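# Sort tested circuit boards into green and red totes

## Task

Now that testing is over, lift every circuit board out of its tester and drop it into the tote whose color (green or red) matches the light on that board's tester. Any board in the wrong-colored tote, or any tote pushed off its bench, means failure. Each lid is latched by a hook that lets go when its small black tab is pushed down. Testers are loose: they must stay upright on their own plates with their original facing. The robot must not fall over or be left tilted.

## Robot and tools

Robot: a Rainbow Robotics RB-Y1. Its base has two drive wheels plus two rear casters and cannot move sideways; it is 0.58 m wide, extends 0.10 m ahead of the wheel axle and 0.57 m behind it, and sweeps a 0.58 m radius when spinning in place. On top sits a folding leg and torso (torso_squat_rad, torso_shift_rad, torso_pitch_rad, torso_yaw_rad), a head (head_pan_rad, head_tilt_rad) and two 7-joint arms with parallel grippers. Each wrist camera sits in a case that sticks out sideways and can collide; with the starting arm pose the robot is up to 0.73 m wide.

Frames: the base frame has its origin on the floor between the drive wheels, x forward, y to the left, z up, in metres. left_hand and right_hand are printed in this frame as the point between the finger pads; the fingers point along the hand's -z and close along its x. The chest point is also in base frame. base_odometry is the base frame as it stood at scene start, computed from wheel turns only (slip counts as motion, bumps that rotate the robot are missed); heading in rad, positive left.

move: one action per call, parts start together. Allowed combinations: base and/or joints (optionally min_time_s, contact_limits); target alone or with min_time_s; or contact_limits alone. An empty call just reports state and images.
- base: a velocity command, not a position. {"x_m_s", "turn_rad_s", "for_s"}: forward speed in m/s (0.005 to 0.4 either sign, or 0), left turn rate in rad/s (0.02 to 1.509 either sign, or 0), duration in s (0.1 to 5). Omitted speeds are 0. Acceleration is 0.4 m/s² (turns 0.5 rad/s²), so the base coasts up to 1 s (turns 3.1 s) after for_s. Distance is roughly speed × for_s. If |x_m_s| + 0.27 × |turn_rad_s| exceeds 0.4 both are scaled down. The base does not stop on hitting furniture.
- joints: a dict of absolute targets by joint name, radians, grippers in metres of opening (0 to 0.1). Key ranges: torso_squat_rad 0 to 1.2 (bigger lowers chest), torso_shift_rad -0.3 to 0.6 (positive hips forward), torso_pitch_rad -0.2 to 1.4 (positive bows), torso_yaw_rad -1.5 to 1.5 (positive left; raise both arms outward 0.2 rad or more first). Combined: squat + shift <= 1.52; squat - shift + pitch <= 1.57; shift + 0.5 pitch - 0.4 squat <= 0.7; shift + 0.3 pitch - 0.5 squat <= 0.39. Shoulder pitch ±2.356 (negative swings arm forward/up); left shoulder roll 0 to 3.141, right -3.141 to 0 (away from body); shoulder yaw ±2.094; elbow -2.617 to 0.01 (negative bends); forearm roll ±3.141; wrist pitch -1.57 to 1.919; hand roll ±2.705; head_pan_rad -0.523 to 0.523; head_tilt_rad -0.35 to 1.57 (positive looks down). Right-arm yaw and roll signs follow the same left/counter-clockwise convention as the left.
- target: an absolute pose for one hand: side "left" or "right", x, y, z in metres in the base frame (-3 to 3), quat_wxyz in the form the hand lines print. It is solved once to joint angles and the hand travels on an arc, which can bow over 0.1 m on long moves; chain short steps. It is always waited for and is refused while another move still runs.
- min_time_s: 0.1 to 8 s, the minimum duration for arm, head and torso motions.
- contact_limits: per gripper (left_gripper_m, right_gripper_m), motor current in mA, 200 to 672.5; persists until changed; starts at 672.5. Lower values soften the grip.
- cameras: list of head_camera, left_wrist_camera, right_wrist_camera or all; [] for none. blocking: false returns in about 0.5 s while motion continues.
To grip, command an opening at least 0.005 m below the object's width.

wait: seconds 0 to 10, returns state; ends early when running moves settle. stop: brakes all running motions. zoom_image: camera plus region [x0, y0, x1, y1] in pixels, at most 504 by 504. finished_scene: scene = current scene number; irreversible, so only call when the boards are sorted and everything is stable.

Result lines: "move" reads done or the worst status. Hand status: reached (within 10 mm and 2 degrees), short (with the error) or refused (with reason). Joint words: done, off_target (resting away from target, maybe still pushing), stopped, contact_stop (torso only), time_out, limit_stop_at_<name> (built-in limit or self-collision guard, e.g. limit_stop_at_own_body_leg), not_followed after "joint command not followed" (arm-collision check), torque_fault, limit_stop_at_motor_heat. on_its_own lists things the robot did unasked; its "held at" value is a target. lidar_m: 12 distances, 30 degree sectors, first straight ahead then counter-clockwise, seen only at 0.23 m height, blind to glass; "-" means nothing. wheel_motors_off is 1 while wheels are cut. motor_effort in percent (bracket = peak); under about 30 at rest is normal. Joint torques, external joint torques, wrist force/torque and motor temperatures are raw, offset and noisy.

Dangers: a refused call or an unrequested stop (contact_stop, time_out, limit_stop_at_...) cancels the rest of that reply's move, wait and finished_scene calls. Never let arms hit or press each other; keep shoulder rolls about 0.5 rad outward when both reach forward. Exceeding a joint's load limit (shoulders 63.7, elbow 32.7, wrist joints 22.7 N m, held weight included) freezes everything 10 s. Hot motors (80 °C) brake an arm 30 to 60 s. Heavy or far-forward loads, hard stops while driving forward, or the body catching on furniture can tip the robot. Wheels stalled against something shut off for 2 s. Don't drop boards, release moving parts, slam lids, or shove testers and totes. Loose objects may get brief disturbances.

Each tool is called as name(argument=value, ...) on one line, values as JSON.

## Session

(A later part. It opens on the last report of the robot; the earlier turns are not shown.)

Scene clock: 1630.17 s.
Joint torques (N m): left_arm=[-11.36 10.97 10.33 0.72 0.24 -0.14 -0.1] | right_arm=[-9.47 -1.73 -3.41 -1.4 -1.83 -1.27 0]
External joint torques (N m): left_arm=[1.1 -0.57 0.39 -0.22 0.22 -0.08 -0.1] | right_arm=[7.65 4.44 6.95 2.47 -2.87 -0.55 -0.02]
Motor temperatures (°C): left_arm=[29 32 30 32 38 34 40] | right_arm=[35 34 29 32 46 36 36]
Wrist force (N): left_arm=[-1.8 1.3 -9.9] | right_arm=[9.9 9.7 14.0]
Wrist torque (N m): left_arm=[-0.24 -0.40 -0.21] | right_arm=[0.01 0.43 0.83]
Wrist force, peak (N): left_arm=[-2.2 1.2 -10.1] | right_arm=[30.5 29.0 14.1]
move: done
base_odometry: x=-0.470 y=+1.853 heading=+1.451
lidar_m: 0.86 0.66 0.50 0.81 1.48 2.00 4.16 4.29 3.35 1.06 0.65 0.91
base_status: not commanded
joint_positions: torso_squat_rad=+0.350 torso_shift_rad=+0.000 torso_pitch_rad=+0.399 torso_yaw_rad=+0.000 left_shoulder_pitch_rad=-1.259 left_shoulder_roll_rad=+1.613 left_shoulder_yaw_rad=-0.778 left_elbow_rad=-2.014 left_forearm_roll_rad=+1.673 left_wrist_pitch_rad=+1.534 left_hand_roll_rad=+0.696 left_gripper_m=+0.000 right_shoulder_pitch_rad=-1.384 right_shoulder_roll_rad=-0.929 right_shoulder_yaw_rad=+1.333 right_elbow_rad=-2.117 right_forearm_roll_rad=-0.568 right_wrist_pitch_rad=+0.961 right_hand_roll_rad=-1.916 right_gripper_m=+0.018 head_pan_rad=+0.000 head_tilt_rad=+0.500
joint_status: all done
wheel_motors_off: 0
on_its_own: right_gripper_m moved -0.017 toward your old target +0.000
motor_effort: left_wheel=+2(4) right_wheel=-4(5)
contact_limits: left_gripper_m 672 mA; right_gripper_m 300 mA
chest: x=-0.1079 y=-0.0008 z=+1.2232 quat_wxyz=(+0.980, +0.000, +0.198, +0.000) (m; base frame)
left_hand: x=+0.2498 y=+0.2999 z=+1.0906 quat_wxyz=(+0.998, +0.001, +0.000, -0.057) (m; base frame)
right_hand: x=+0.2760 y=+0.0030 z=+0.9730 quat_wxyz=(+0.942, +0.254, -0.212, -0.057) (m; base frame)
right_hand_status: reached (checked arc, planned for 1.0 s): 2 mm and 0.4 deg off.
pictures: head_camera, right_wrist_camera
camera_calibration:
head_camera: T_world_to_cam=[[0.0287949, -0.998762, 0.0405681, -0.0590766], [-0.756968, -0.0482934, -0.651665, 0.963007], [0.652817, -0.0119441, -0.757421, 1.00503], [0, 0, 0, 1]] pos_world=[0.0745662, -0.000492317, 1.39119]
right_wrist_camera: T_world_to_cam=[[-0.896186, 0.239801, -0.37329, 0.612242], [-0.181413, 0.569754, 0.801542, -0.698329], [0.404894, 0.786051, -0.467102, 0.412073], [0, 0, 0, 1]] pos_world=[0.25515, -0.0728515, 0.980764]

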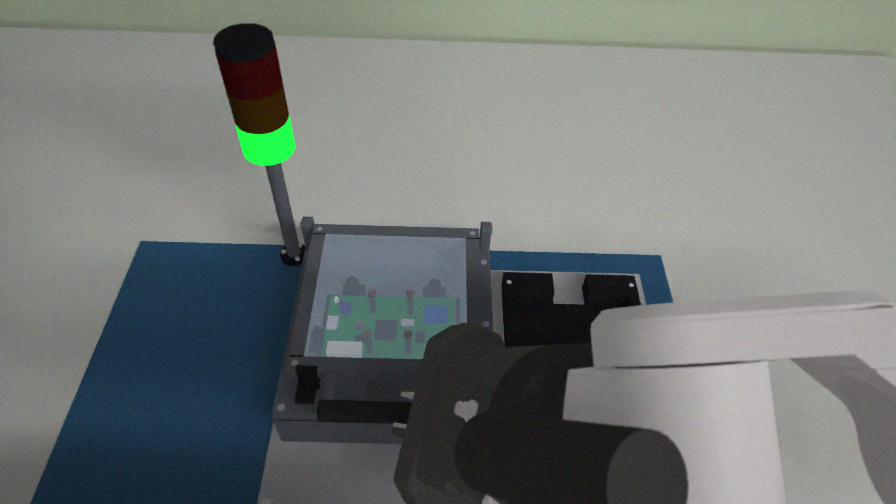

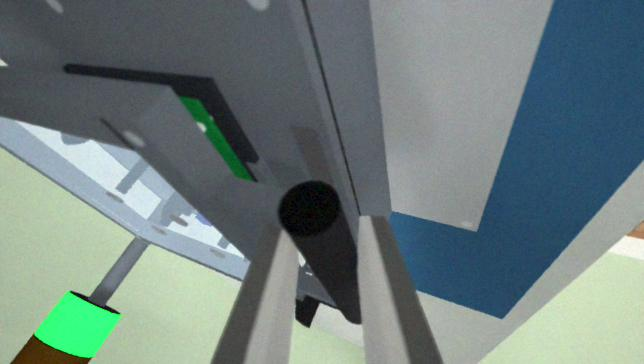

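move(target={"side":"left","x":0.275,"y":0.18,"z":1.08,"quat_wxyz":[0.976,-0.1285,-0.172,0.023]}, min_time_s=1.5, cameras=[])

move(target={"side":"left","x":0.287,"y":0.108,"z":1.02,"quat_wxyz":[0.976,-0.1285,-0.172,0.023]}, min_time_s=1.5)

zoom_image(camera="head_camera", region=[200, 250, 500, 500])

Scene clock: 1649.13 s.
Joint torques (N m): left_arm=[-10.53 7.78 8.56 -0.42 -0.24 -0.87 0.18] | right_arm=[-9.35 -1.33 -3.39 -1.54 -1.8 -1.31 -0.03]
External joint torques (N m): left_arm=[1.66 -1.98 -1.12 -0.39 0.13 -0.14 0.2] | right_arm=[7.77 4.84 6.96 2.32 -2.84 -0.59 -0.06]
Motor temperatures (°C): left_arm=[29 32 30 32 38 34 40] | right_arm=[35 34 29 32 45 36 36]
Wrist force (N): left_arm=[-3.5 2.9 -9.1] | right_arm=[9.2 10.4 12.6]
Wrist torque (N m): left_arm=[-0.27 -0.49 -0.22] | right_arm=[0.02 0.39 0.86]
Wrist force, peak (N): left_arm=[-3.5 2.1 -9.7] | right_arm=[9.8 9.9 14.3]
move: done
base_odometry: x=-0.470 y=+1.853 heading=+1.451
lidar_m: 0.86 0.66 0.50 0.81 1.48 2.00 4.15 4.28 3.34 1.06 0.64 0.90
base_status: not commanded
joint_positions: torso_squat_rad=+0.350 torso_shift_rad=+0.000 torso_pitch_rad=+0.399 torso_yaw_rad=+0.000 left_shoulder_pitch_rad=-1.206 left_shoulder_roll_rad=+1.513 left_shoulder_yaw_rad=-0.778 left_elbow_rad=-2.303 left_forearm_roll_rad=+1.322 left_wrist_pitch_rad=+1.153 left_hand_roll_rad=+1.259 left_gripper_m=+0.000 right_shoulder_pitch_rad=-1.384 right_shoulder_roll_rad=-0.929 right_shoulder_yaw_rad=+1.333 right_elbow_rad=-2.117 right_forearm_roll_rad=-0.568 right_wrist_pitch_rad=+0.961 right_hand_roll_rad=-1.916 right_gripper_m=+0.018 head_pan_rad=+0.000 head_tilt_rad=+0.500
joint_status: all done
wheel_motors_off: 0
motor_effort: left_wheel=+1(4) right_wheel=-4(5)
contact_limits: left_gripper_m 672 mA; right_gripper_m 300 mA
chest: x=-0.1079 y=-0.0008 z=+1.2232 quat_wxyz=(+0.980, +0.001, +0.198, +0.000) (m; base frame)
left_hand: x=+0.2752 y=+0.1801 z=+1.0804 quat_wxyz=(+0.976, -0.129, -0.172, +0.023) (m; base frame)
left_hand_status: reached (checked arc, planned for 1.5 s): 0 mm and 0.1 deg off.
right_hand: x=+0.2759 y=+0.0030 z=+0.9730 quat_wxyz=(+0.942, +0.254, -0.212, -0.057) (m; base frame)
pictures: none
No camera images: "cameras" was empty.

Scene clock: 1650.97 s.
Joint torques (N m): left_arm=[-15 5.99 8.71 -1.24 -0.25 -0.4 0.36] | right_arm=[-9.09 -1.33 -3.32 -1.65 -1.8 -1.02 -0.05]
External joint torques (N m): left_arm=[-0.26 -1.75 -1.15 1.2 0.24 0.24 0.38] | right_arm=[8.03 4.84 7.03 2.21 -2.84 -0.3 -0.07]
Motor temperatures (°C): left_arm=[29 32 30 32 38 34 40] | right_arm=[35 34 29 32 45 36 36]
Wrist force (N): left_arm=[-3.4 2.7 -9.4] | right_arm=[9.4 10.8 12.8]
Wrist torque (N m): left_arm=[-0.24 -0.45 -0.23] | right_arm=[0.00 0.42 0.84]
Wrist force, peak (N): left_arm=[-3.5 2.8 -9.7] | right_arm=[9.3 11.6 13.7]
move: done
base_odometry: x=-0.470 y=+1.853 heading=+1.451
lidar_m: 0.86 0.66 0.50 0.82 1.47 2.00 4.16 4.28 3.34 1.05 0.65 0.91
base_status: not commanded
joint_positions: torso_squat_rad=+0.350 torso_shift_rad=+0.000 torso_pitch_rad=+0.399 torso_yaw_rad=+0.000 left_shoulder_pitch_rad=-1.246 left_shoulder_roll_rad=+1.150 left_shoulder_yaw_rad=-0.933 left_elbow_rad=-2.197 left_forearm_roll_rad=+1.018 left_wrist_pitch_rad=+1.268 left_hand_roll_rad=+1.420 left_gripper_m=+0.000 right_shoulder_pitch_rad=-1.384 right_shoulder_roll_rad=-0.929 right_shoulder_yaw_rad=+1.333 right_elbow_rad=-2.117 right_forearm_roll_rad=-0.568 right_wrist_pitch_rad=+0.961 right_hand_roll_rad=-1.916 right_gripper_m=+0.018 head_pan_rad=+0.000 head_tilt_rad=+0.500
joint_status: all done
wheel_motors_off: 0
motor_effort: left_wheel=+3(4) right_wheel=-4(5)
contact_limits: left_gripper_m 672 mA; right_gripper_m 300 mA
chest: x=-0.1079 y=-0.0008 z=+1.2232 quat_wxyz=(+0.980, +0.001, +0.198, +0.000) (m; base frame)
left_hand: x=+0.2868 y=+0.1081 z=+1.0202 quat_wxyz=(+0.976, -0.129, -0.172, +0.023) (m; base frame)
left_hand_status: reached (checked arc, planned for 1.5 s): 0 mm and 0.0 deg off.
right_hand: x=+0.2759 y=+0.0030 z=+0.9730 quat_wxyz=(+0.942, +0.254, -0.212, -0.057) (m; base frame)
pictures: head_camera, left_wrist_camera, right_wrist_camera
camera_calibration:
head_camera: T_world_to_cam=[[0.0287876, -0.998762, 0.0405575, -0.0590708], [-0.756978, -0.0482808, -0.651654, 0.962993], [0.652806, -0.0119415, -0.757431, 1.00504], [0, 0, 0, 1]] pos_world=[0.0745691, -0.000501934, 1.39118]
left_wrist_camera: T_world_to_cam=[[0.943718, 0.100951, 0.314968, -0.604289], [-0.14835, -0.721929, 0.675877, -0.534622], [0.295615, -0.684563, -0.666322, 0.73803], [0, 0, 0, 1]] pos_world=[0.272795, 0.180272, 1.04344]
right_wrist_camera: T_world_to_cam=[[-0.896201, 0.239817, -0.373245, 0.612196], [-0.181393, 0.569699, 0.801586, -0.698375], [0.404871, 0.786086, -0.467064, 0.412038], [0, 0, 0, 1]] pos_world=[0.255148, -0.0728485, 0.980754]

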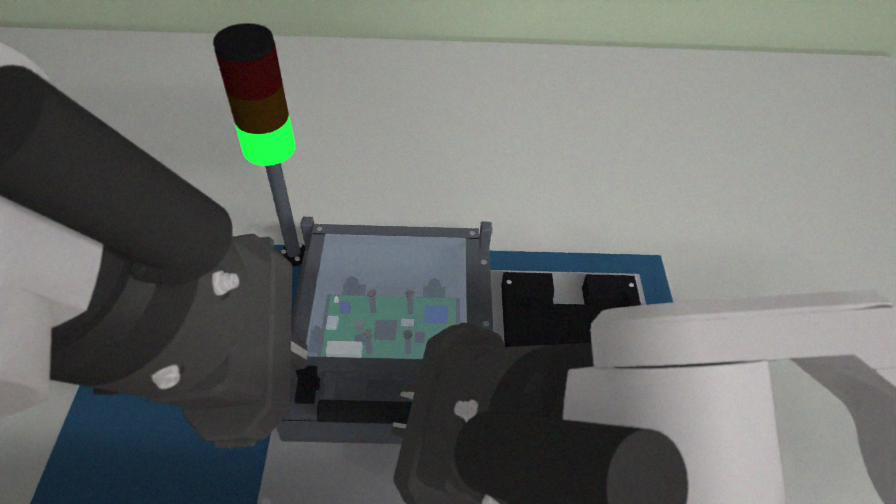

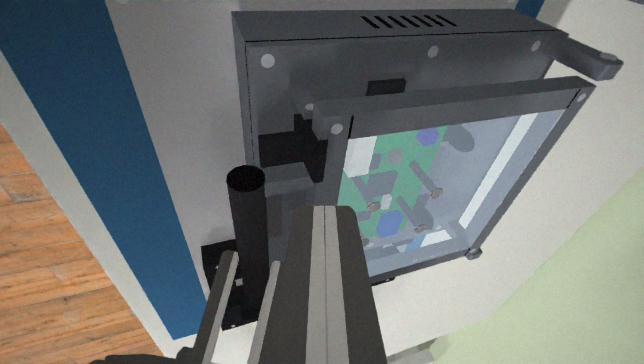

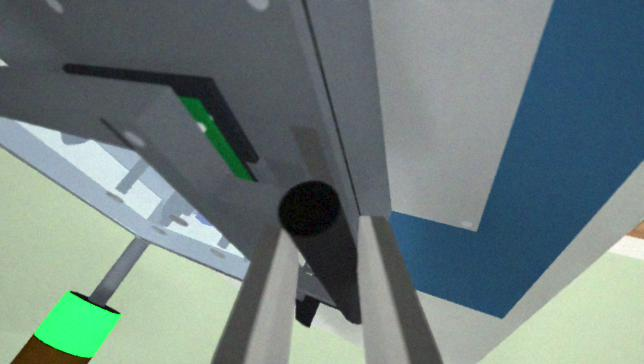

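Scaled by 1.680 from the camera's 896x504 image, which has a finer 1280x720 frame.

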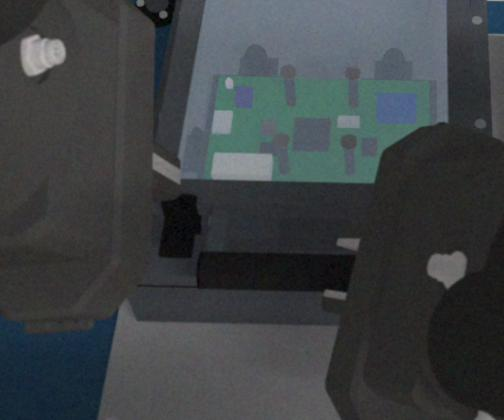

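move(target={"side":"left","x":0.286,"y":0.107,"z":0.992,"quat_wxyz":[0.976,-0.1285,-0.172,0.023]}, min_time_s=1.0, cameras=["left_wrist_camera","head_camera"])

zoom_image(camera="left_wrist_camera", region=[200, 60, 440, 300])

Scene clock: 1670.10 s.
Joint torques (N m): left_arm=[-12.82 5.95 8.57 -1.76 -0.4 -0.91 -0.19] | right_arm=[-9.31 -1.59 -3.34 -1.45 -1.82 -1.1 -0.01]
External joint torques (N m): left_arm=[1.83 -1.73 -1.17 1.34 0.08 -0.27 -0.17] | right_arm=[7.81 4.58 7.01 2.41 -2.86 -0.39 -0.04]
Motor temperatures (°C): left_arm=[29 32 30 32 38 34 40] | right_arm=[35 34 28 32 45 36 36]
Wrist force (N): left_arm=[-3.7 2.9 -9.0] | right_arm=[9.5 11.0 12.8]
Wrist torque (N m): left_arm=[-0.26 -0.48 -0.21] | right_arm=[0.00 0.47 0.85]
Wrist force, peak (N): left_arm=[-4.0 2.8 -9.4] | right_arm=[9.4 10.9 13.7]
move: done
base_odometry: x=-0.470 y=+1.853 heading=+1.451
lidar_m: 0.86 0.65 0.51 0.80 1.48 2.01 4.17 4.28 3.34 1.06 0.65 0.90
base_status: not commanded
joint_positions: torso_squat_rad=+0.350 torso_shift_rad=+0.000 torso_pitch_rad=+0.399 torso_yaw_rad=+0.000 left_shoulder_pitch_rad=-1.198 left_shoulder_roll_rad=+1.117 left_shoulder_yaw_rad=-0.975 left_elbow_rad=-2.165 left_forearm_roll_rad=+0.936 left_wrist_pitch_rad=+1.225 left_hand_roll_rad=+1.419 left_gripper_m=+0.000 right_shoulder_pitch_rad=-1.384 right_shoulder_roll_rad=-0.929 right_shoulder_yaw_rad=+1.333 right_elbow_rad=-2.117 right_forearm_roll_rad=-0.568 right_wrist_pitch_rad=+0.961 right_hand_roll_rad=-1.916 right_gripper_m=+0.018 head_pan_rad=+0.000 head_tilt_rad=+0.500
joint_status: all done
wheel_motors_off: 0
motor_effort: left_wheel=+3(4) right_wheel=-3(6)
contact_limits: left_gripper_m 672 mA; right_gripper_m 300 mA
chest: x=-0.1079 y=-0.0008 z=+1.2232 quat_wxyz=(+0.980, +0.001, +0.198, +0.000) (m; base frame)
left_hand: x=+0.2861 y=+0.1071 z=+0.9923 quat_wxyz=(+0.976, -0.129, -0.172, +0.023) (m; base frame)
left_hand_status: reached (checked arc, planned for 1.0 s): 0 mm and 0.0 deg off.
right_hand: x=+0.2759 y=+0.0030 z=+0.9730 quat_wxyz=(+0.942, +0.254, -0.212, -0.057) (m; base frame)
pictures: head_camera, left_wrist_camera
camera_calibration:
head_camera: T_world_to_cam=[[0.0287874, -0.998762, 0.0405574, -0.0590708], [-0.756978, -0.0482806, -0.651654, 0.962992], [0.652806, -0.0119416, -0.757431, 1.00504], [0, 0, 0, 1]] pos_world=[0.0745693, -0.000502099, 1.39118]
left_wrist_camera: T_world_to_cam=[[0.943575, 0.101143, 0.315336, -0.595059], [-0.148379, -0.722161, 0.675624, -0.516347], [0.296058, -0.684291, -0.666405, 0.718856], [0, 0, 0, 1]] pos_world=[0.272044, 0.179207, 1.01555]

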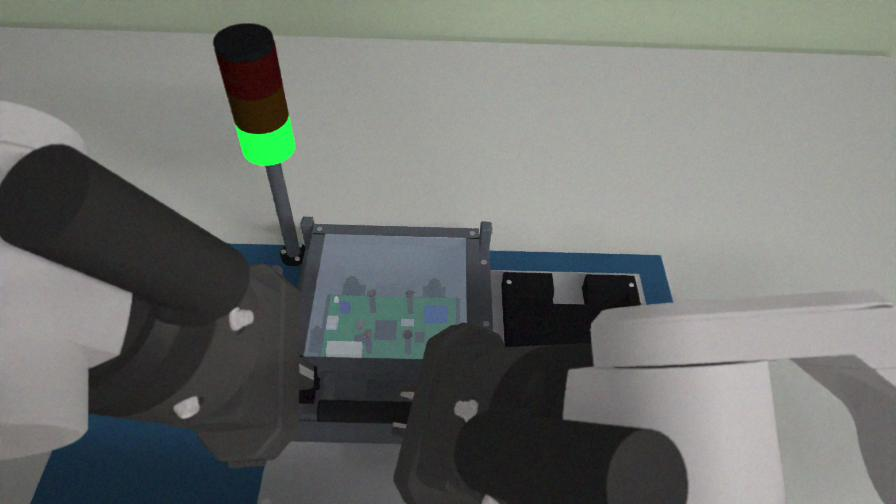

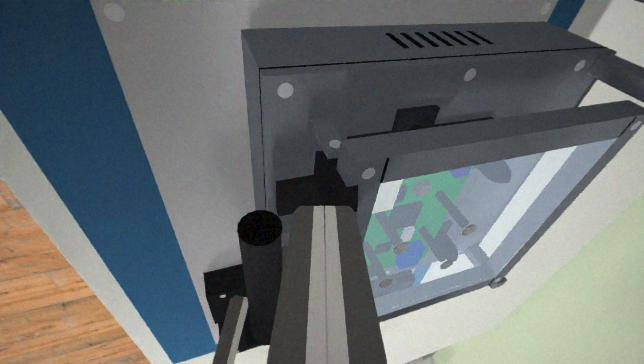

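Scaled by 2.100 from the camera's 644x364 image, which has a finer 920x520 frame.

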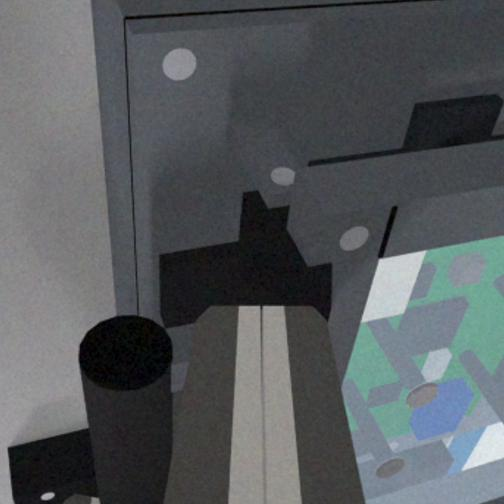

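move(target={"side":"left","x":0.286,"y":0.107,"z":0.976,"quat_wxyz":[0.976,-0.1285,-0.172,0.023]}, min_time_s=0.8, cameras=["left_wrist_camera"])

move(target={"side":"left","x":0.286,"y":0.107,"z":0.966,"quat_wxyz":[0.976,-0.1285,-0.172,0.023]}, min_time_s=0.8, cameras=["left_wrist_camera"])

zoom_image(camera="left_wrist_camera", region=[200, 60, 440, 300])

Scene clock: 1676.87 s.
Joint torques (N m): left_arm=[-11.11 4.05 7.12 6.51 -4.16 -2.81 0.11] | right_arm=[-9.47 -1.29 -3.33 -5.53 -1.95 -1.82 0.03]
External joint torques (N m): left_arm=[3.49 -3.58 -2.55 9.94 -3.69 -2.16 0.13] | right_arm=[7.68 4.9 7.03 -1.68 -2.99 -1.1 0.01]
Motor temperatures (°C): left_arm=[29 32 30 32 38 34 40] | right_arm=[35 34 28 32 45 36 36]
Wrist force (N): left_arm=[-23.3 7.5 41.3] | right_arm=[14.1 7.4 -2.3]
Wrist torque (N m): left_arm=[0.05 0.17 -0.55] | right_arm=[0.04 0.40 0.82]
Wrist force, peak (N): left_arm=[-24.0 7.7 43.2] | right_arm=[9.5 11.1 13.5]
move: done
base_odometry: x=-0.470 y=+1.853 heading=+1.451
lidar_m: 0.86 0.66 0.50 0.82 1.48 2.01 4.15 4.28 3.34 1.05 0.64 0.90
base_status: not commanded
joint_positions: torso_squat_rad=+0.350 torso_shift_rad=-0.001 torso_pitch_rad=+0.398 torso_yaw_rad=+0.000 left_shoulder_pitch_rad=-1.172 left_shoulder_roll_rad=+1.099 left_shoulder_yaw_rad=-0.997 left_elbow_rad=-2.143 left_forearm_roll_rad=+0.894 left_wrist_pitch_rad=+1.197 left_hand_roll_rad=+1.415 left_gripper_m=+0.000 right_shoulder_pitch_rad=-1.384 right_shoulder_roll_rad=-0.929 right_shoulder_yaw_rad=+1.333 right_elbow_rad=-2.116 right_forearm_roll_rad=-0.568 right_wrist_pitch_rad=+0.961 right_hand_roll_rad=-1.916 right_gripper_m=+0.018 head_pan_rad=+0.000 head_tilt_rad=+0.500
joint_status: all done
wheel_motors_off: 0
motor_effort: left_wheel=+7(10) right_wheel=-4(5)
contact_limits: left_gripper_m 672 mA; right_gripper_m 300 mA
chest: x=-0.1086 y=-0.0008 z=+1.2232 quat_wxyz=(+0.980, +0.001, +0.198, +0.000) (m; base frame)
left_hand: x=+0.2852 y=+0.1069 z=+0.9772 quat_wxyz=(+0.976, -0.129, -0.173, +0.022) (m; base frame)
left_hand_status: reached (checked arc, planned for 0.8 s): 1 mm and 0.1 deg off.
right_hand: x=+0.2759 y=+0.0029 z=+0.9733 quat_wxyz=(+0.942, +0.254, -0.213, -0.057) (m; base frame)
pictures: left_wrist_camera
camera_calibration:
left_wrist_camera: T_world_to_cam=[[0.943426, 0.100092, 0.316115, -0.59002], [-0.149892, -0.721646, 0.67584, -0.506273], [0.295769, -0.684988, -0.665816, 0.708517], [0, 0, 0, 1]] pos_world=[0.271197, 0.179032, 1.00042]

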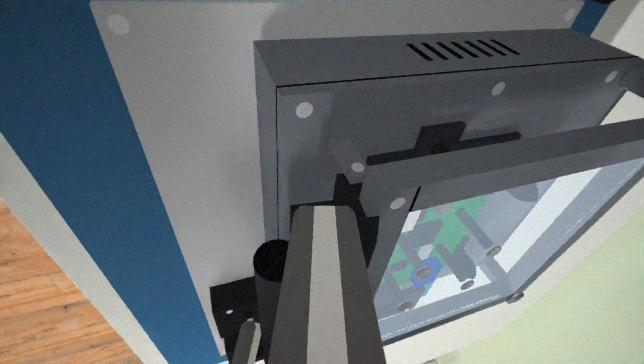

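Scene clock: 1678.00 s.
Joint torques (N m): left_arm=[-3.03 0.72 -1.26 20.77 -8.25 -4.38 -0.03] | right_arm=[-8.35 1.79 -1.94 -10.3 -4.36 -2.45 -0.02]
External joint torques (N m): left_arm=[11.58 -6.88 -10.91 24.35 -7.78 -3.73 -0.01] | right_arm=[8.84 8 8.45 -6.49 -5.41 -1.74 -0.04]
Motor temperatures (°C): left_arm=[29 32 30 32 38 34 40] | right_arm=[35 34 28 32 45 36 36]
Wrist force (N): left_arm=[-38.4 7.0 125.3] | right_arm=[26.6 8.3 -13.7]
Wrist torque (N m): left_arm=[0.99 1.26 -0.42] | right_arm=[0.22 0.21 0.81]
Wrist force, peak (N): left_arm=[-39.0 7.4 128.1] | right_arm=[27.5 8.5 -14.1]
move: done
base_odometry: x=-0.470 y=+1.853 heading=+1.452
lidar_m: 0.87 0.65 0.49 0.81 1.48 2.01 4.16 4.28 3.34 1.06 0.65 0.91
base_status: not commanded
joint_positions: torso_squat_rad=+0.350 torso_shift_rad=-0.002 torso_pitch_rad=+0.396 torso_yaw_rad=+0.001 left_shoulder_pitch_rad=-1.158 left_shoulder_roll_rad=+1.088 left_shoulder_yaw_rad=-1.009 left_elbow_rad=-2.127 left_forearm_roll_rad=+0.871 left_wrist_pitch_rad=+1.180 left_hand_roll_rad=+1.410 left_gripper_m=+0.000 right_shoulder_pitch_rad=-1.384 right_shoulder_roll_rad=-0.930 right_shoulder_yaw_rad=+1.332 right_elbow_rad=-2.115 right_forearm_roll_rad=-0.567 right_wrist_pitch_rad=+0.961 right_hand_roll_rad=-1.916 right_gripper_m=+0.019 head_pan_rad=+0.000 head_tilt_rad=+0.500
joint_status: all done
wheel_motors_off: 0
motor_effort: left_wheel=+20(21) right_wheel=-3(4)
contact_limits: left_gripper_m 672 mA; right_gripper_m 300 mA
chest: x=-0.1100 y=-0.0007 z=+1.2235 quat_wxyz=(+0.981, +0.001, +0.196, +0.000) (m; base frame)
left_hand: x=+0.2846 y=+0.1062 z=+0.9700 quat_wxyz=(+0.976, -0.130, -0.174, +0.021) (m; base frame)
left_hand_status: reached (checked arc, planned for 0.8 s): 4 mm and 0.4 deg off.
right_hand: x=+0.2760 y=+0.0027 z=+0.9746 quat_wxyz=(+0.941, +0.254, -0.215, -0.057) (m; base frame)
pictures: left_wrist_camera
camera_calibration:
left_wrist_camera: T_world_to_cam=[[0.942405, 0.0981688, 0.319744, -0.590087], [-0.154552, -0.719975, 0.676572, -0.501539], [0.296626, -0.687022, -0.663336, 0.701052], [0, 0, 0, 1]] pos_world=[0.270636, 0.17847, 0.993037]

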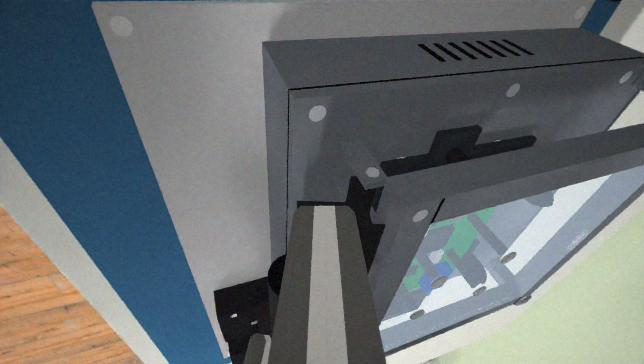

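Scaled by 2.100 from the camera's 644x364 image, which has a finer 920x520 frame.

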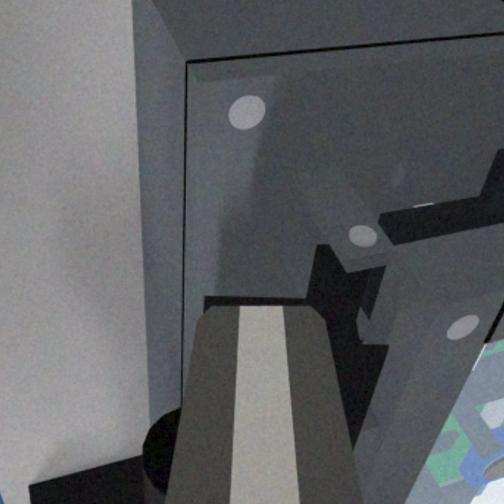

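move(target={"side":"left","x":0.286,"y":0.107,"z":0.972,"quat_wxyz":[0.976,-0.1285,-0.172,0.023]}, min_time_s=0.6, cameras=["left_wrist_camera"])

zoom_image(camera="left_wrist_camera", region=[200, 60, 440, 300])

Scene clock: 1684.97 s.
Joint torques (N m): left_arm=[-13.59 6.06 9.68 14.71 -7.82 -4.34 0.22] | right_arm=[-7.94 1.75 -1.73 -8.33 -4.24 -2.18 -0.07]
External joint torques (N m): left_arm=[1.08 -1.54 0.01 18.23 -7.36 -3.69 0.24] | right_arm=[9.23 7.95 8.64 -4.51 -5.28 -1.47 -0.1]
Motor temperatures (°C): left_arm=[29 32 30 33 39 34 40] | right_arm=[35 34 28 32 45 36 36]
Wrist force (N): left_arm=[-40.1 9.9 75.4] | right_arm=[22.1 11.0 -2.6]
Wrist torque (N m): left_arm=[0.49 0.82 -0.69] | right_arm=[0.13 0.25 0.81]
Wrist force, peak (N): left_arm=[-38.6 7.5 125.6] | right_arm=[26.9 8.6 -13.9]
move: done
base_odometry: x=-0.470 y=+1.853 heading=+1.452
lidar_m: 0.86 0.66 0.50 0.82 1.48 2.01 4.15 4.28 3.34 1.06 0.65 0.91
base_status: not commanded
joint_positions: torso_squat_rad=+0.350 torso_shift_rad=-0.002 torso_pitch_rad=+0.396 torso_yaw_rad=+0.001 left_shoulder_pitch_rad=-1.166 left_shoulder_roll_rad=+1.089 left_shoulder_yaw_rad=-1.005 left_elbow_rad=-2.126 left_forearm_roll_rad=+0.888 left_wrist_pitch_rad=+1.187 left_hand_roll_rad=+1.407 left_gripper_m=+0.000 right_shoulder_pitch_rad=-1.384 right_shoulder_roll_rad=-0.930 right_shoulder_yaw_rad=+1.332 right_elbow_rad=-2.116 right_forearm_roll_rad=-0.568 right_wrist_pitch_rad=+0.961 right_hand_roll_rad=-1.916 right_gripper_m=+0.018 head_pan_rad=+0.000 head_tilt_rad=+0.500
joint_status: all done
wheel_motors_off: 0
motor_effort: left_wheel=+20(21) right_wheel=-2(4)
contact_limits: left_gripper_m 672 mA; right_gripper_m 300 mA
chest: x=-0.1096 y=-0.0007 z=+1.2234 quat_wxyz=(+0.980, +0.000, +0.197, +0.000) (m; base frame)
left_hand: x=+0.2848 y=+0.1060 z=+0.9720 quat_wxyz=(+0.977, -0.130, -0.171, +0.021) (m; base frame)
left_hand_status: reached (checked arc, planned for 0.6 s): 2 mm and 0.3 deg off.
right_hand: x=+0.2761 y=+0.0028 z=+0.9743 quat_wxyz=(+0.941, +0.254, -0.214, -0.057) (m; base frame)
pictures: left_wrist_camera
camera_calibration:
left_wrist_camera: T_world_to_cam=[[0.94483, 0.0979097, 0.312585, -0.584639], [-0.149318, -0.720628, 0.677052, -0.504939], [0.291547, -0.686374, -0.666251, 0.706353], [0, 0, 0, 1]] pos_world=[0.271053, 0.178191, 0.995228]

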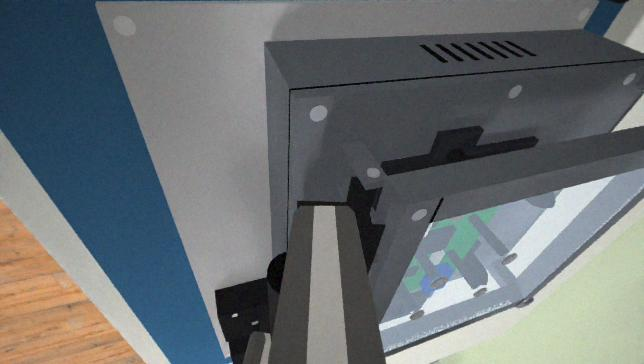

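Scaled by 2.100 from the camera's 644x364 image, which has a finer 920x520 frame.

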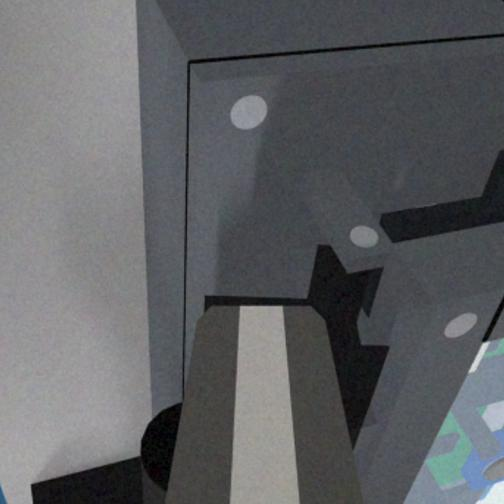

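move(target={"side":"right","x":0.281,"y":0.003,"z":1.0,"quat_wxyz":[0.943,0.253,-0.209,-0.056]}, min_time_s=1.2, cameras=["left_wrist_camera","head_camera"])

Scene clock: 1691.53 s.
Joint torques (N m): left_arm=[-9.68 6.26 6.05 10.77 -4.94 -2.05 0.3] | right_arm=[-17.88 -6.34 -12.24 -5.29 0.14 -1.09 0.16]
External joint torques (N m): left_arm=[5 -1.35 -3.63 14.29 -4.47 -1.39 0.33] | right_arm=[-0.34 0.07 -1.59 -2.15 -0.89 -0.34 0.14]
Motor temperatures (°C): left_arm=[29 32 30 33 39 34 40] | right_arm=[35 34 28 32 46 36 36]
Wrist force (N): left_arm=[-23.7 1.6 56.5] | right_arm=[2.7 5.6 -18.6]
Wrist torque (N m): left_arm=[0.28 0.43 -0.52] | right_arm=[0.23 0.86 0.72]
Wrist force, peak (N): left_arm=[-40.7 9.1 79.5] | right_arm=[9.6 6.9 -23.4]
move: done
base_odometry: x=-0.470 y=+1.853 heading=+1.452
lidar_m: 0.86 0.66 0.50 0.81 1.47 2.01 4.16 4.28 3.33 1.05 0.65 0.91
base_status: not commanded
joint_positions: torso_squat_rad=+0.350 torso_shift_rad=-0.001 torso_pitch_rad=+0.398 torso_yaw_rad=+0.000 left_shoulder_pitch_rad=-1.167 left_shoulder_roll_rad=+1.089 left_shoulder_yaw_rad=-1.004 left_elbow_rad=-2.126 left_forearm_roll_rad=+0.887 left_wrist_pitch_rad=+1.187 left_hand_roll_rad=+1.407 left_gripper_m=+0.000 right_shoulder_pitch_rad=-1.447 right_shoulder_roll_rad=-0.960 right_shoulder_yaw_rad=+1.301 right_elbow_rad=-2.139 right_forearm_roll_rad=-0.676 right_wrist_pitch_rad=+0.982 right_hand_roll_rad=-1.889 right_gripper_m=+0.018 head_pan_rad=+0.000 head_tilt_rad=+0.500
joint_status: all done
wheel_motors_off: 0
motor_effort: left_wheel=+20(22) right_wheel=-1(3)
contact_limits: left_gripper_m 672 mA; right_gripper_m 300 mA
chest: x=-0.1089 y=-0.0007 z=+1.2233 quat_wxyz=(+0.980, +0.000, +0.197, +0.000) (m; base frame)
left_hand: x=+0.2861 y=+0.1059 z=+0.9720 quat_wxyz=(+0.976, -0.130, -0.171, +0.022) (m; base frame)
right_hand: x=+0.2815 y=+0.0028 z=+0.9991 quat_wxyz=(+0.943, +0.253, -0.209, -0.056) (m; base frame)
right_hand_status: reached (checked arc, planned for 1.2 s): 1 mm and 0.1 deg off.
pictures: head_camera, left_wrist_camera
camera_calibration:
head_camera: T_world_to_cam=[[0.0292661, -0.998749, 0.040547, -0.058824], [-0.755974, -0.0486541, -0.652791, 0.963842], [0.653947, -0.0115478, -0.756452, 1.00471], [0, 0, 0, 1]] pos_world=[0.0733361, -0.000253432, 1.39158]
left_wrist_camera: T_world_to_cam=[[0.944424, 0.0986202, 0.313588, -0.586786], [-0.149708, -0.720239, 0.67738, -0.505107], [0.292662, -0.686681, -0.665447, 0.704829], [0, 0, 0, 1]] pos_world=[0.27228, 0.178064, 0.995184]

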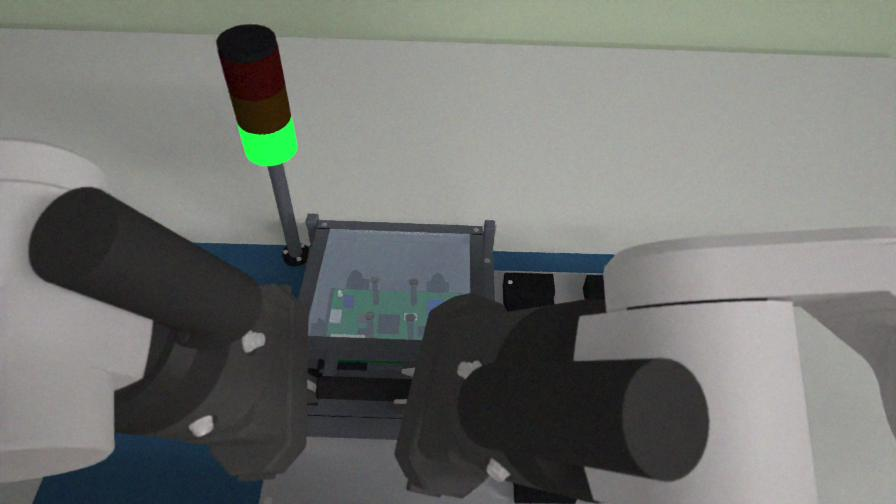

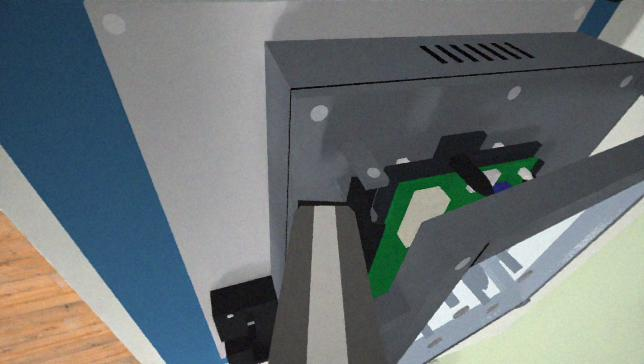

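move(target={"side":"left","x":0.27,"y":0.13,"z":0.995,"quat_wxyz":[0.976,-0.1285,-0.172,0.023]}, min_time_s=0.8, cameras=[])

move(target={"side":"left","x":0.24,"y":0.3,"z":1.06,"quat_wxyz":[0.976,-0.1285,-0.172,0.023]}, min_time_s=1.0, cameras=["head_camera"])

Scene clock: 1698.13 s.
Joint torques (N m): left_arm=[-11.61 9.04 10.35 -3.05 -0.12 -0.95 0.38] | right_arm=[-17.45 -6.43 -11.69 -0.04 2.08 -0.44 0.23]
External joint torques (N m): left_arm=[1.85 0.7 0.9 -0.11 0.35 -0.31 0.4] | right_arm=[0.06 -0.03 -1.05 3.13 1.05 0.31 0.2]
Motor temperatures (°C): left_arm=[29 32 30 33 39 34 40] | right_arm=[35 34 29 32 45 36 36]
Wrist force (N): left_arm=[-3.4 2.6 -10.0] | right_arm=[-7.9 6.4 -6.3]
Wrist torque (N m): left_arm=[-0.22 -0.45 -0.22] | right_arm=[0.10 1.02 0.74]
Wrist force, peak (N): left_arm=[-23.7 1.7 57.1] | right_arm=[2.6 6.1 -19.0]
move: done
base_odometry: x=-0.470 y=+1.853 heading=+1.451
lidar_m: 0.86 0.66 0.50 0.82 1.48 2.00 4.16 4.28 3.33 1.06 0.65 0.91
base_status: not commanded
joint_positions: torso_squat_rad=+0.350 torso_shift_rad=+0.000 torso_pitch_rad=+0.399 torso_yaw_rad=+0.000 left_shoulder_pitch_rad=-1.148 left_shoulder_roll_rad=+1.219 left_shoulder_yaw_rad=-0.963 left_elbow_rad=-2.246 left_forearm_roll_rad=+0.946 left_wrist_pitch_rad=+1.183 left_hand_roll_rad=+1.422 left_gripper_m=+0.000 right_shoulder_pitch_rad=-1.447 right_shoulder_roll_rad=-0.960 right_shoulder_yaw_rad=+1.301 right_elbow_rad=-2.140 right_forearm_roll_rad=-0.676 right_wrist_pitch_rad=+0.981 right_hand_roll_rad=-1.889 right_gripper_m=+0.018 head_pan_rad=+0.000 head_tilt_rad=+0.500
joint_status: all done
wheel_motors_off: 0
motor_effort: left_wheel=+10(20) right_wheel=-1(3)
contact_limits: left_gripper_m 672 mA; right_gripper_m 300 mA
chest: x=-0.1078 y=-0.0007 z=+1.2231 quat_wxyz=(+0.980, +0.000, +0.198, +0.000) (m; base frame)
left_hand: x=+0.2708 y=+0.1296 z=+0.9940 quat_wxyz=(+0.977, -0.128, -0.171, +0.023) (m; base frame)
left_hand_status: reached (checked arc, planned for 0.8 s): 1 mm and 0.1 deg off.
right_hand: x=+0.2816 y=+0.0028 z=+0.9984 quat_wxyz=(+0.943, +0.253, -0.207, -0.056) (m; base frame)
pictures: none
No camera images: "cameras" was empty.

Scene clock: 1699.67 s.
Joint torques (N m): left_arm=[-6.6 12.54 9.04 1.14 -0.09 -0.68 0.47] | right_arm=[-17.48 -6.98 -12.2 0.09 2.12 -0.61 0.15]
External joint torques (N m): left_arm=[1.16 -0.45 0.77 -0.39 -0.06 0.2 0.49] | right_arm=[0.03 -0.58 -1.56 3.26 1.09 0.14 0.12]
Motor temperatures (°C): left_arm=[29 32 30 33 39 34 40] | right_arm=[35 34 29 32 45 36 36]
Wrist force (N): left_arm=[-3.4 2.3 -10.1] | right_arm=[-7.2 4.9 -7.9]
Wrist torque (N m): left_arm=[-0.19 -0.50 -0.18] | right_arm=[0.12 1.04 0.75]
Wrist force, peak (N): left_arm=[-3.4 2.5 -10.6] | right_arm=[-7.1 5.3 -10.0]
move: done
base_odometry: x=-0.470 y=+1.853 heading=+1.451
lidar_m: 0.86 0.65 0.50 0.81 1.47 2.01 4.16 4.27 3.34 1.05 0.65 0.91
base_status: not commanded
joint_positions: torso_squat_rad=+0.350 torso_shift_rad=+0.000 torso_pitch_rad=+0.400 torso_yaw_rad=+0.000 left_shoulder_pitch_rad=-0.922 left_shoulder_roll_rad=+2.040 left_shoulder_yaw_rad=-0.898 left_elbow_rad=-2.297 left_forearm_roll_rad=+1.611 left_wrist_pitch_rad=+0.587 left_hand_roll_rad=+0.786 left_gripper_m=+0.000 right_shoulder_pitch_rad=-1.447 right_shoulder_roll_rad=-0.960 right_shoulder_yaw_rad=+1.301 right_elbow_rad=-2.140 right_forearm_roll_rad=-0.676 right_wrist_pitch_rad=+0.982 right_hand_roll_rad=-1.889 right_gripper_m=+0.018 head_pan_rad=+0.000 head_tilt_rad=+0.500
joint_status: all done
wheel_motors_off: 0
motor_effort: left_wheel=+8(10) right_wheel=-2(3)
contact_limits: left_gripper_m 672 mA; right_gripper_m 300 mA
chest: x=-0.1078 y=-0.0008 z=+1.2231 quat_wxyz=(+0.980, +0.000, +0.198, +0.000) (m; base frame)
left_hand: x=+0.2401 y=+0.2998 z=+1.0600 quat_wxyz=(+0.976, -0.128, -0.173, +0.024) (m; base frame)
left_hand_status: reached (checked arc, planned for 1.2 s): 0 mm and 0.2 deg off.
right_hand: x=+0.2816 y=+0.0028 z=+0.9983 quat_wxyz=(+0.943, +0.253, -0.207, -0.056) (m; base frame)
pictures: head_camera
camera_calibration:
head_camera: T_world_to_cam=[[0.0289065, -0.998759, 0.0405606, -0.0590164], [-0.757319, -0.0483666, -0.651252, 0.962572], [0.652406, -0.0118919, -0.757777, 1.00525], [0, 0, 0, 1]] pos_world=[0.0748492, -0.000432568, 1.39102]

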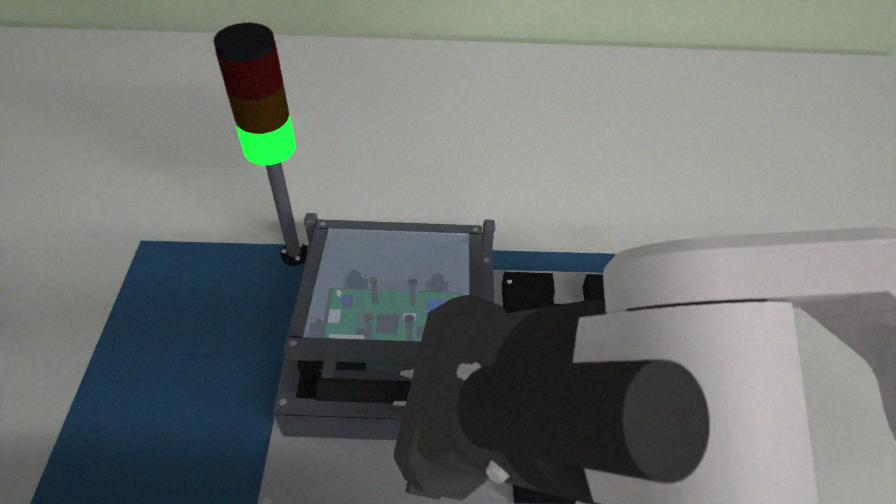

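move(target={"side":"right","x":0.294,"y":0.0055,"z":1.06,"quat_wxyz":[0.9127,0.22,-0.343,-0.0195]}, min_time_s=2, cameras=["right_wrist_camera","head_camera"])

move(target={"side":"right","x":0.345,"y":0.009,"z":1.13,"quat_wxyz":[0.847,0.173,-0.502,0.027]}, min_time_s=2, cameras=["right_wrist_camera","head_camera"])

Scene clock: 1727.23 s.
Joint torques (N m): left_arm=[-6.65 12.4 9.13 1.18 -0.12 -0.74 0.38] | right_arm=[-19.36 -1.18 -13.29 -5.05 2.16 -1.36 -0.44]
External joint torques (N m): left_arm=[1.12 -0.58 0.87 -0.34 -0.09 0.14 0.41] | right_arm=[-2.17 4.68 -2.93 -2.42 0.59 -1.07 -0.48]
Motor temperatures (°C): left_arm=[29 32 30 33 38 34 40] | right_arm=[35 34 29 32 45 36 36]
Wrist force (N): left_arm=[-3.2 2.5 -10.2] | right_arm=[-2.6 2.3 -16.8]
Wrist torque (N m): left_arm=[-0.23 -0.46 -0.18] | right_arm=[-0.01 0.72 0.62]
Wrist force, peak (N): left_arm=[-3.4 2.8 -10.5] | right_arm=[-5.3 12.4 -17.9]
move: done
base_odometry: x=-0.470 y=+1.853 heading=+1.451
lidar_m: 0.86 0.66 0.50 0.82 1.48 2.01 4.16 4.28 3.35 1.06 0.64 0.91
base_status: not commanded
joint_positions: torso_squat_rad=+0.350 torso_shift_rad=+0.000 torso_pitch_rad=+0.400 torso_yaw_rad=+0.000 left_shoulder_pitch_rad=-0.922 left_shoulder_roll_rad=+2.040 left_shoulder_yaw_rad=-0.898 left_elbow_rad=-2.297 left_forearm_roll_rad=+1.611 left_wrist_pitch_rad=+0.587 left_hand_roll_rad=+0.786 left_gripper_m=+0.000 right_shoulder_pitch_rad=-1.535 right_shoulder_roll_rad=-0.931 right_shoulder_yaw_rad=+1.299 right_elbow_rad=-2.296 right_forearm_roll_rad=-0.448 right_wrist_pitch_rad=+1.265 right_hand_roll_rad=-1.969 right_gripper_m=+0.015 head_pan_rad=+0.000 head_tilt_rad=+0.500
joint_status: all done
wheel_motors_off: 0
motor_effort: left_wheel=+8(9) right_wheel=-1(3)
contact_limits: left_gripper_m 672 mA; right_gripper_m 300 mA
chest: x=-0.1075 y=-0.0007 z=+1.2231 quat_wxyz=(+0.980, +0.000, +0.199, +0.000) (m; base frame)
left_hand: x=+0.2403 y=+0.2999 z=+1.0599 quat_wxyz=(+0.976, -0.128, -0.173, +0.024) (m; base frame)
right_hand: x=+0.2945 y=+0.0047 z=+1.0592 quat_wxyz=(+0.913, +0.219, -0.343, -0.020) (m; base frame)
right_hand_status: reached (checked arc, planned for 2.0 s): 1 mm and 0.1 deg off.
pictures: head_camera, right_wrist_camera
camera_calibration:
head_camera: T_world_to_cam=[[0.0289628, -0.998755, 0.0406097, -0.0590268], [-0.757557, -0.0484369, -0.650969, 0.962369], [0.652126, -0.0119103, -0.758017, 1.00533], [0, 0, 0, 1]] pos_world=[0.0751595, -0.000365482, 1.39093]
right_wrist_camera: T_world_to_cam=[[-0.755504, 0.211629, -0.620021, 0.880678], [-0.375439, 0.635722, 0.674465, -0.573634], [0.536897, 0.742342, -0.400837, 0.334657], [0, 0, 0, 1]] pos_world=[0.270315, -0.0701351, 1.06708]

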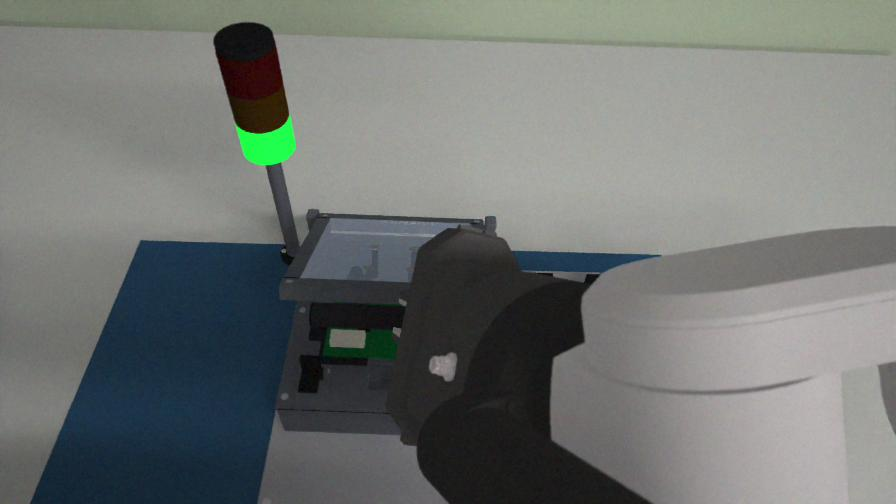

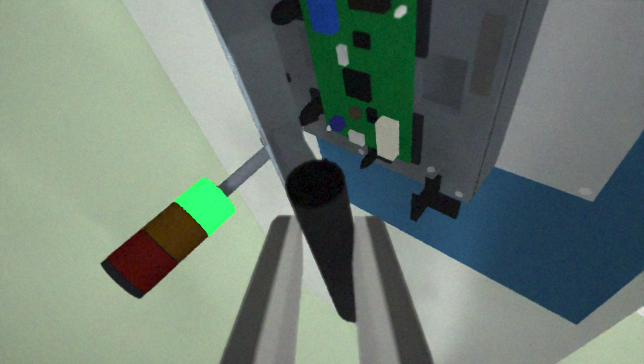

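Scene clock: 1729.57 s.
Joint torques (N m): left_arm=[-6.57 12.48 9.11 1.2 0.01 -0.65 0.44] | right_arm=[-18.15 -3.06 -9.26 -0.73 1.92 0.23 0.37]
External joint torques (N m): left_arm=[1.2 -0.51 0.85 -0.32 0.04 0.23 0.46] | right_arm=[0.13 2.82 1.45 0.98 0 0.19 0.32]
Motor temperatures (°C): left_arm=[29 32 30 33 38 34 40] | right_arm=[35 34 29 32 45 36 36]
Wrist force (N): left_arm=[-3.4 2.6 -10.2] | right_arm=[-3.1 8.9 -9.7]
Wrist torque (N m): left_arm=[-0.24 -0.48 -0.19] | right_arm=[0.03 0.52 0.47]
Wrist force, peak (N): left_arm=[-3.4 2.6 -10.6] | right_arm=[-2.6 2.1 -17.0]
move: done
base_odometry: x=-0.470 y=+1.853 heading=+1.451
lidar_m: 0.86 0.66 0.50 0.81 1.48 2.00 4.16 4.29 3.34 1.06 0.65 0.91
base_status: not commanded
joint_positions: torso_squat_rad=+0.350 torso_shift_rad=+0.000 torso_pitch_rad=+0.400 torso_yaw_rad=+0.000 left_shoulder_pitch_rad=-0.922 left_shoulder_roll_rad=+2.040 left_shoulder_yaw_rad=-0.898 left_elbow_rad=-2.297 left_forearm_roll_rad=+1.611 left_wrist_pitch_rad=+0.587 left_hand_roll_rad=+0.786 left_gripper_m=+0.000 right_shoulder_pitch_rad=-1.652 right_shoulder_roll_rad=-0.886 right_shoulder_yaw_rad=+1.327 right_elbow_rad=-2.261 right_forearm_roll_rad=-0.225 right_wrist_pitch_rad=+1.417 right_hand_roll_rad=-1.892 right_gripper_m=+0.000 head_pan_rad=+0.000 head_tilt_rad=+0.500
joint_status: all done
wheel_motors_off: 0
on_its_own: right_gripper_m moved -0.015 to your old target +0.000
motor_effort: left_wheel=+5(9) right_wheel=-2(4)
contact_limits: left_gripper_m 672 mA; right_gripper_m 300 mA
chest: x=-0.1076 y=-0.0008 z=+1.2231 quat_wxyz=(+0.980, +0.001, +0.199, +0.000) (m; base frame)
left_hand: x=+0.2403 y=+0.2998 z=+1.0599 quat_wxyz=(+0.976, -0.128, -0.173, +0.024) (m; base frame)
right_hand: x=+0.3450 y=+0.0087 z=+1.1302 quat_wxyz=(+0.847, +0.173, -0.502, +0.027) (m; base frame)
right_hand_status: reached (checked arc, planned for 2.0 s): 0 mm and 0.0 deg off.
pictures: head_camera, right_wrist_camera
camera_calibration:
head_camera: T_world_to_cam=[[0.028875, -0.998761, 0.0405287, -0.059012], [-0.757478, -0.0483191, -0.651071, 0.962443], [0.652222, -0.0119, -0.757934, 1.0053], [0, 0, 0, 1]] pos_world=[0.0750551, -0.000471485, 1.39096]
right_wrist_camera: T_world_to_cam=[[-0.484327, 0.152841, -0.861433, 1.14185], [-0.564552, 0.697596, 0.441182, -0.276714], [0.668363, 0.7, -0.251578, 0.119344], [0, 0, 0, 1]] pos_world=[0.317046, -0.0650289, 1.13574]

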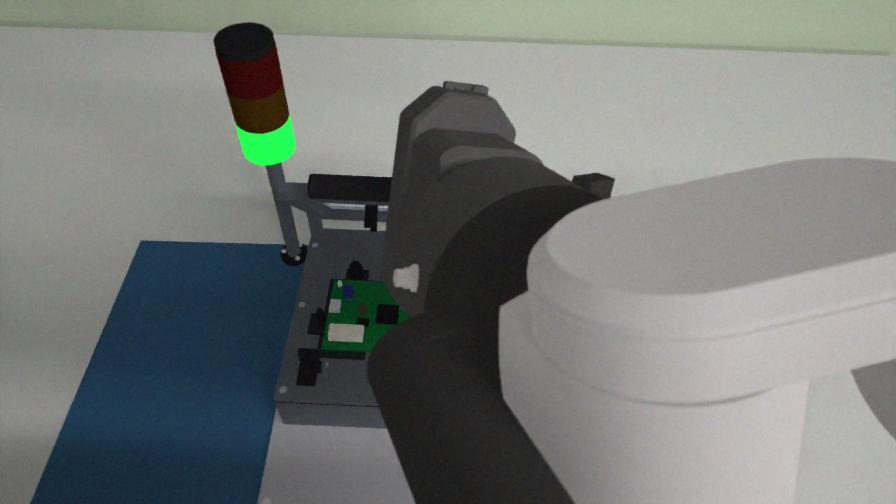

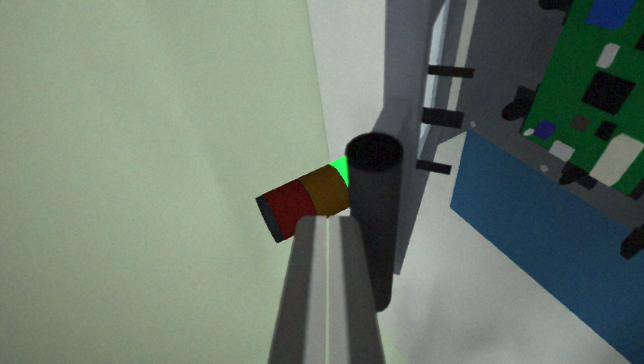

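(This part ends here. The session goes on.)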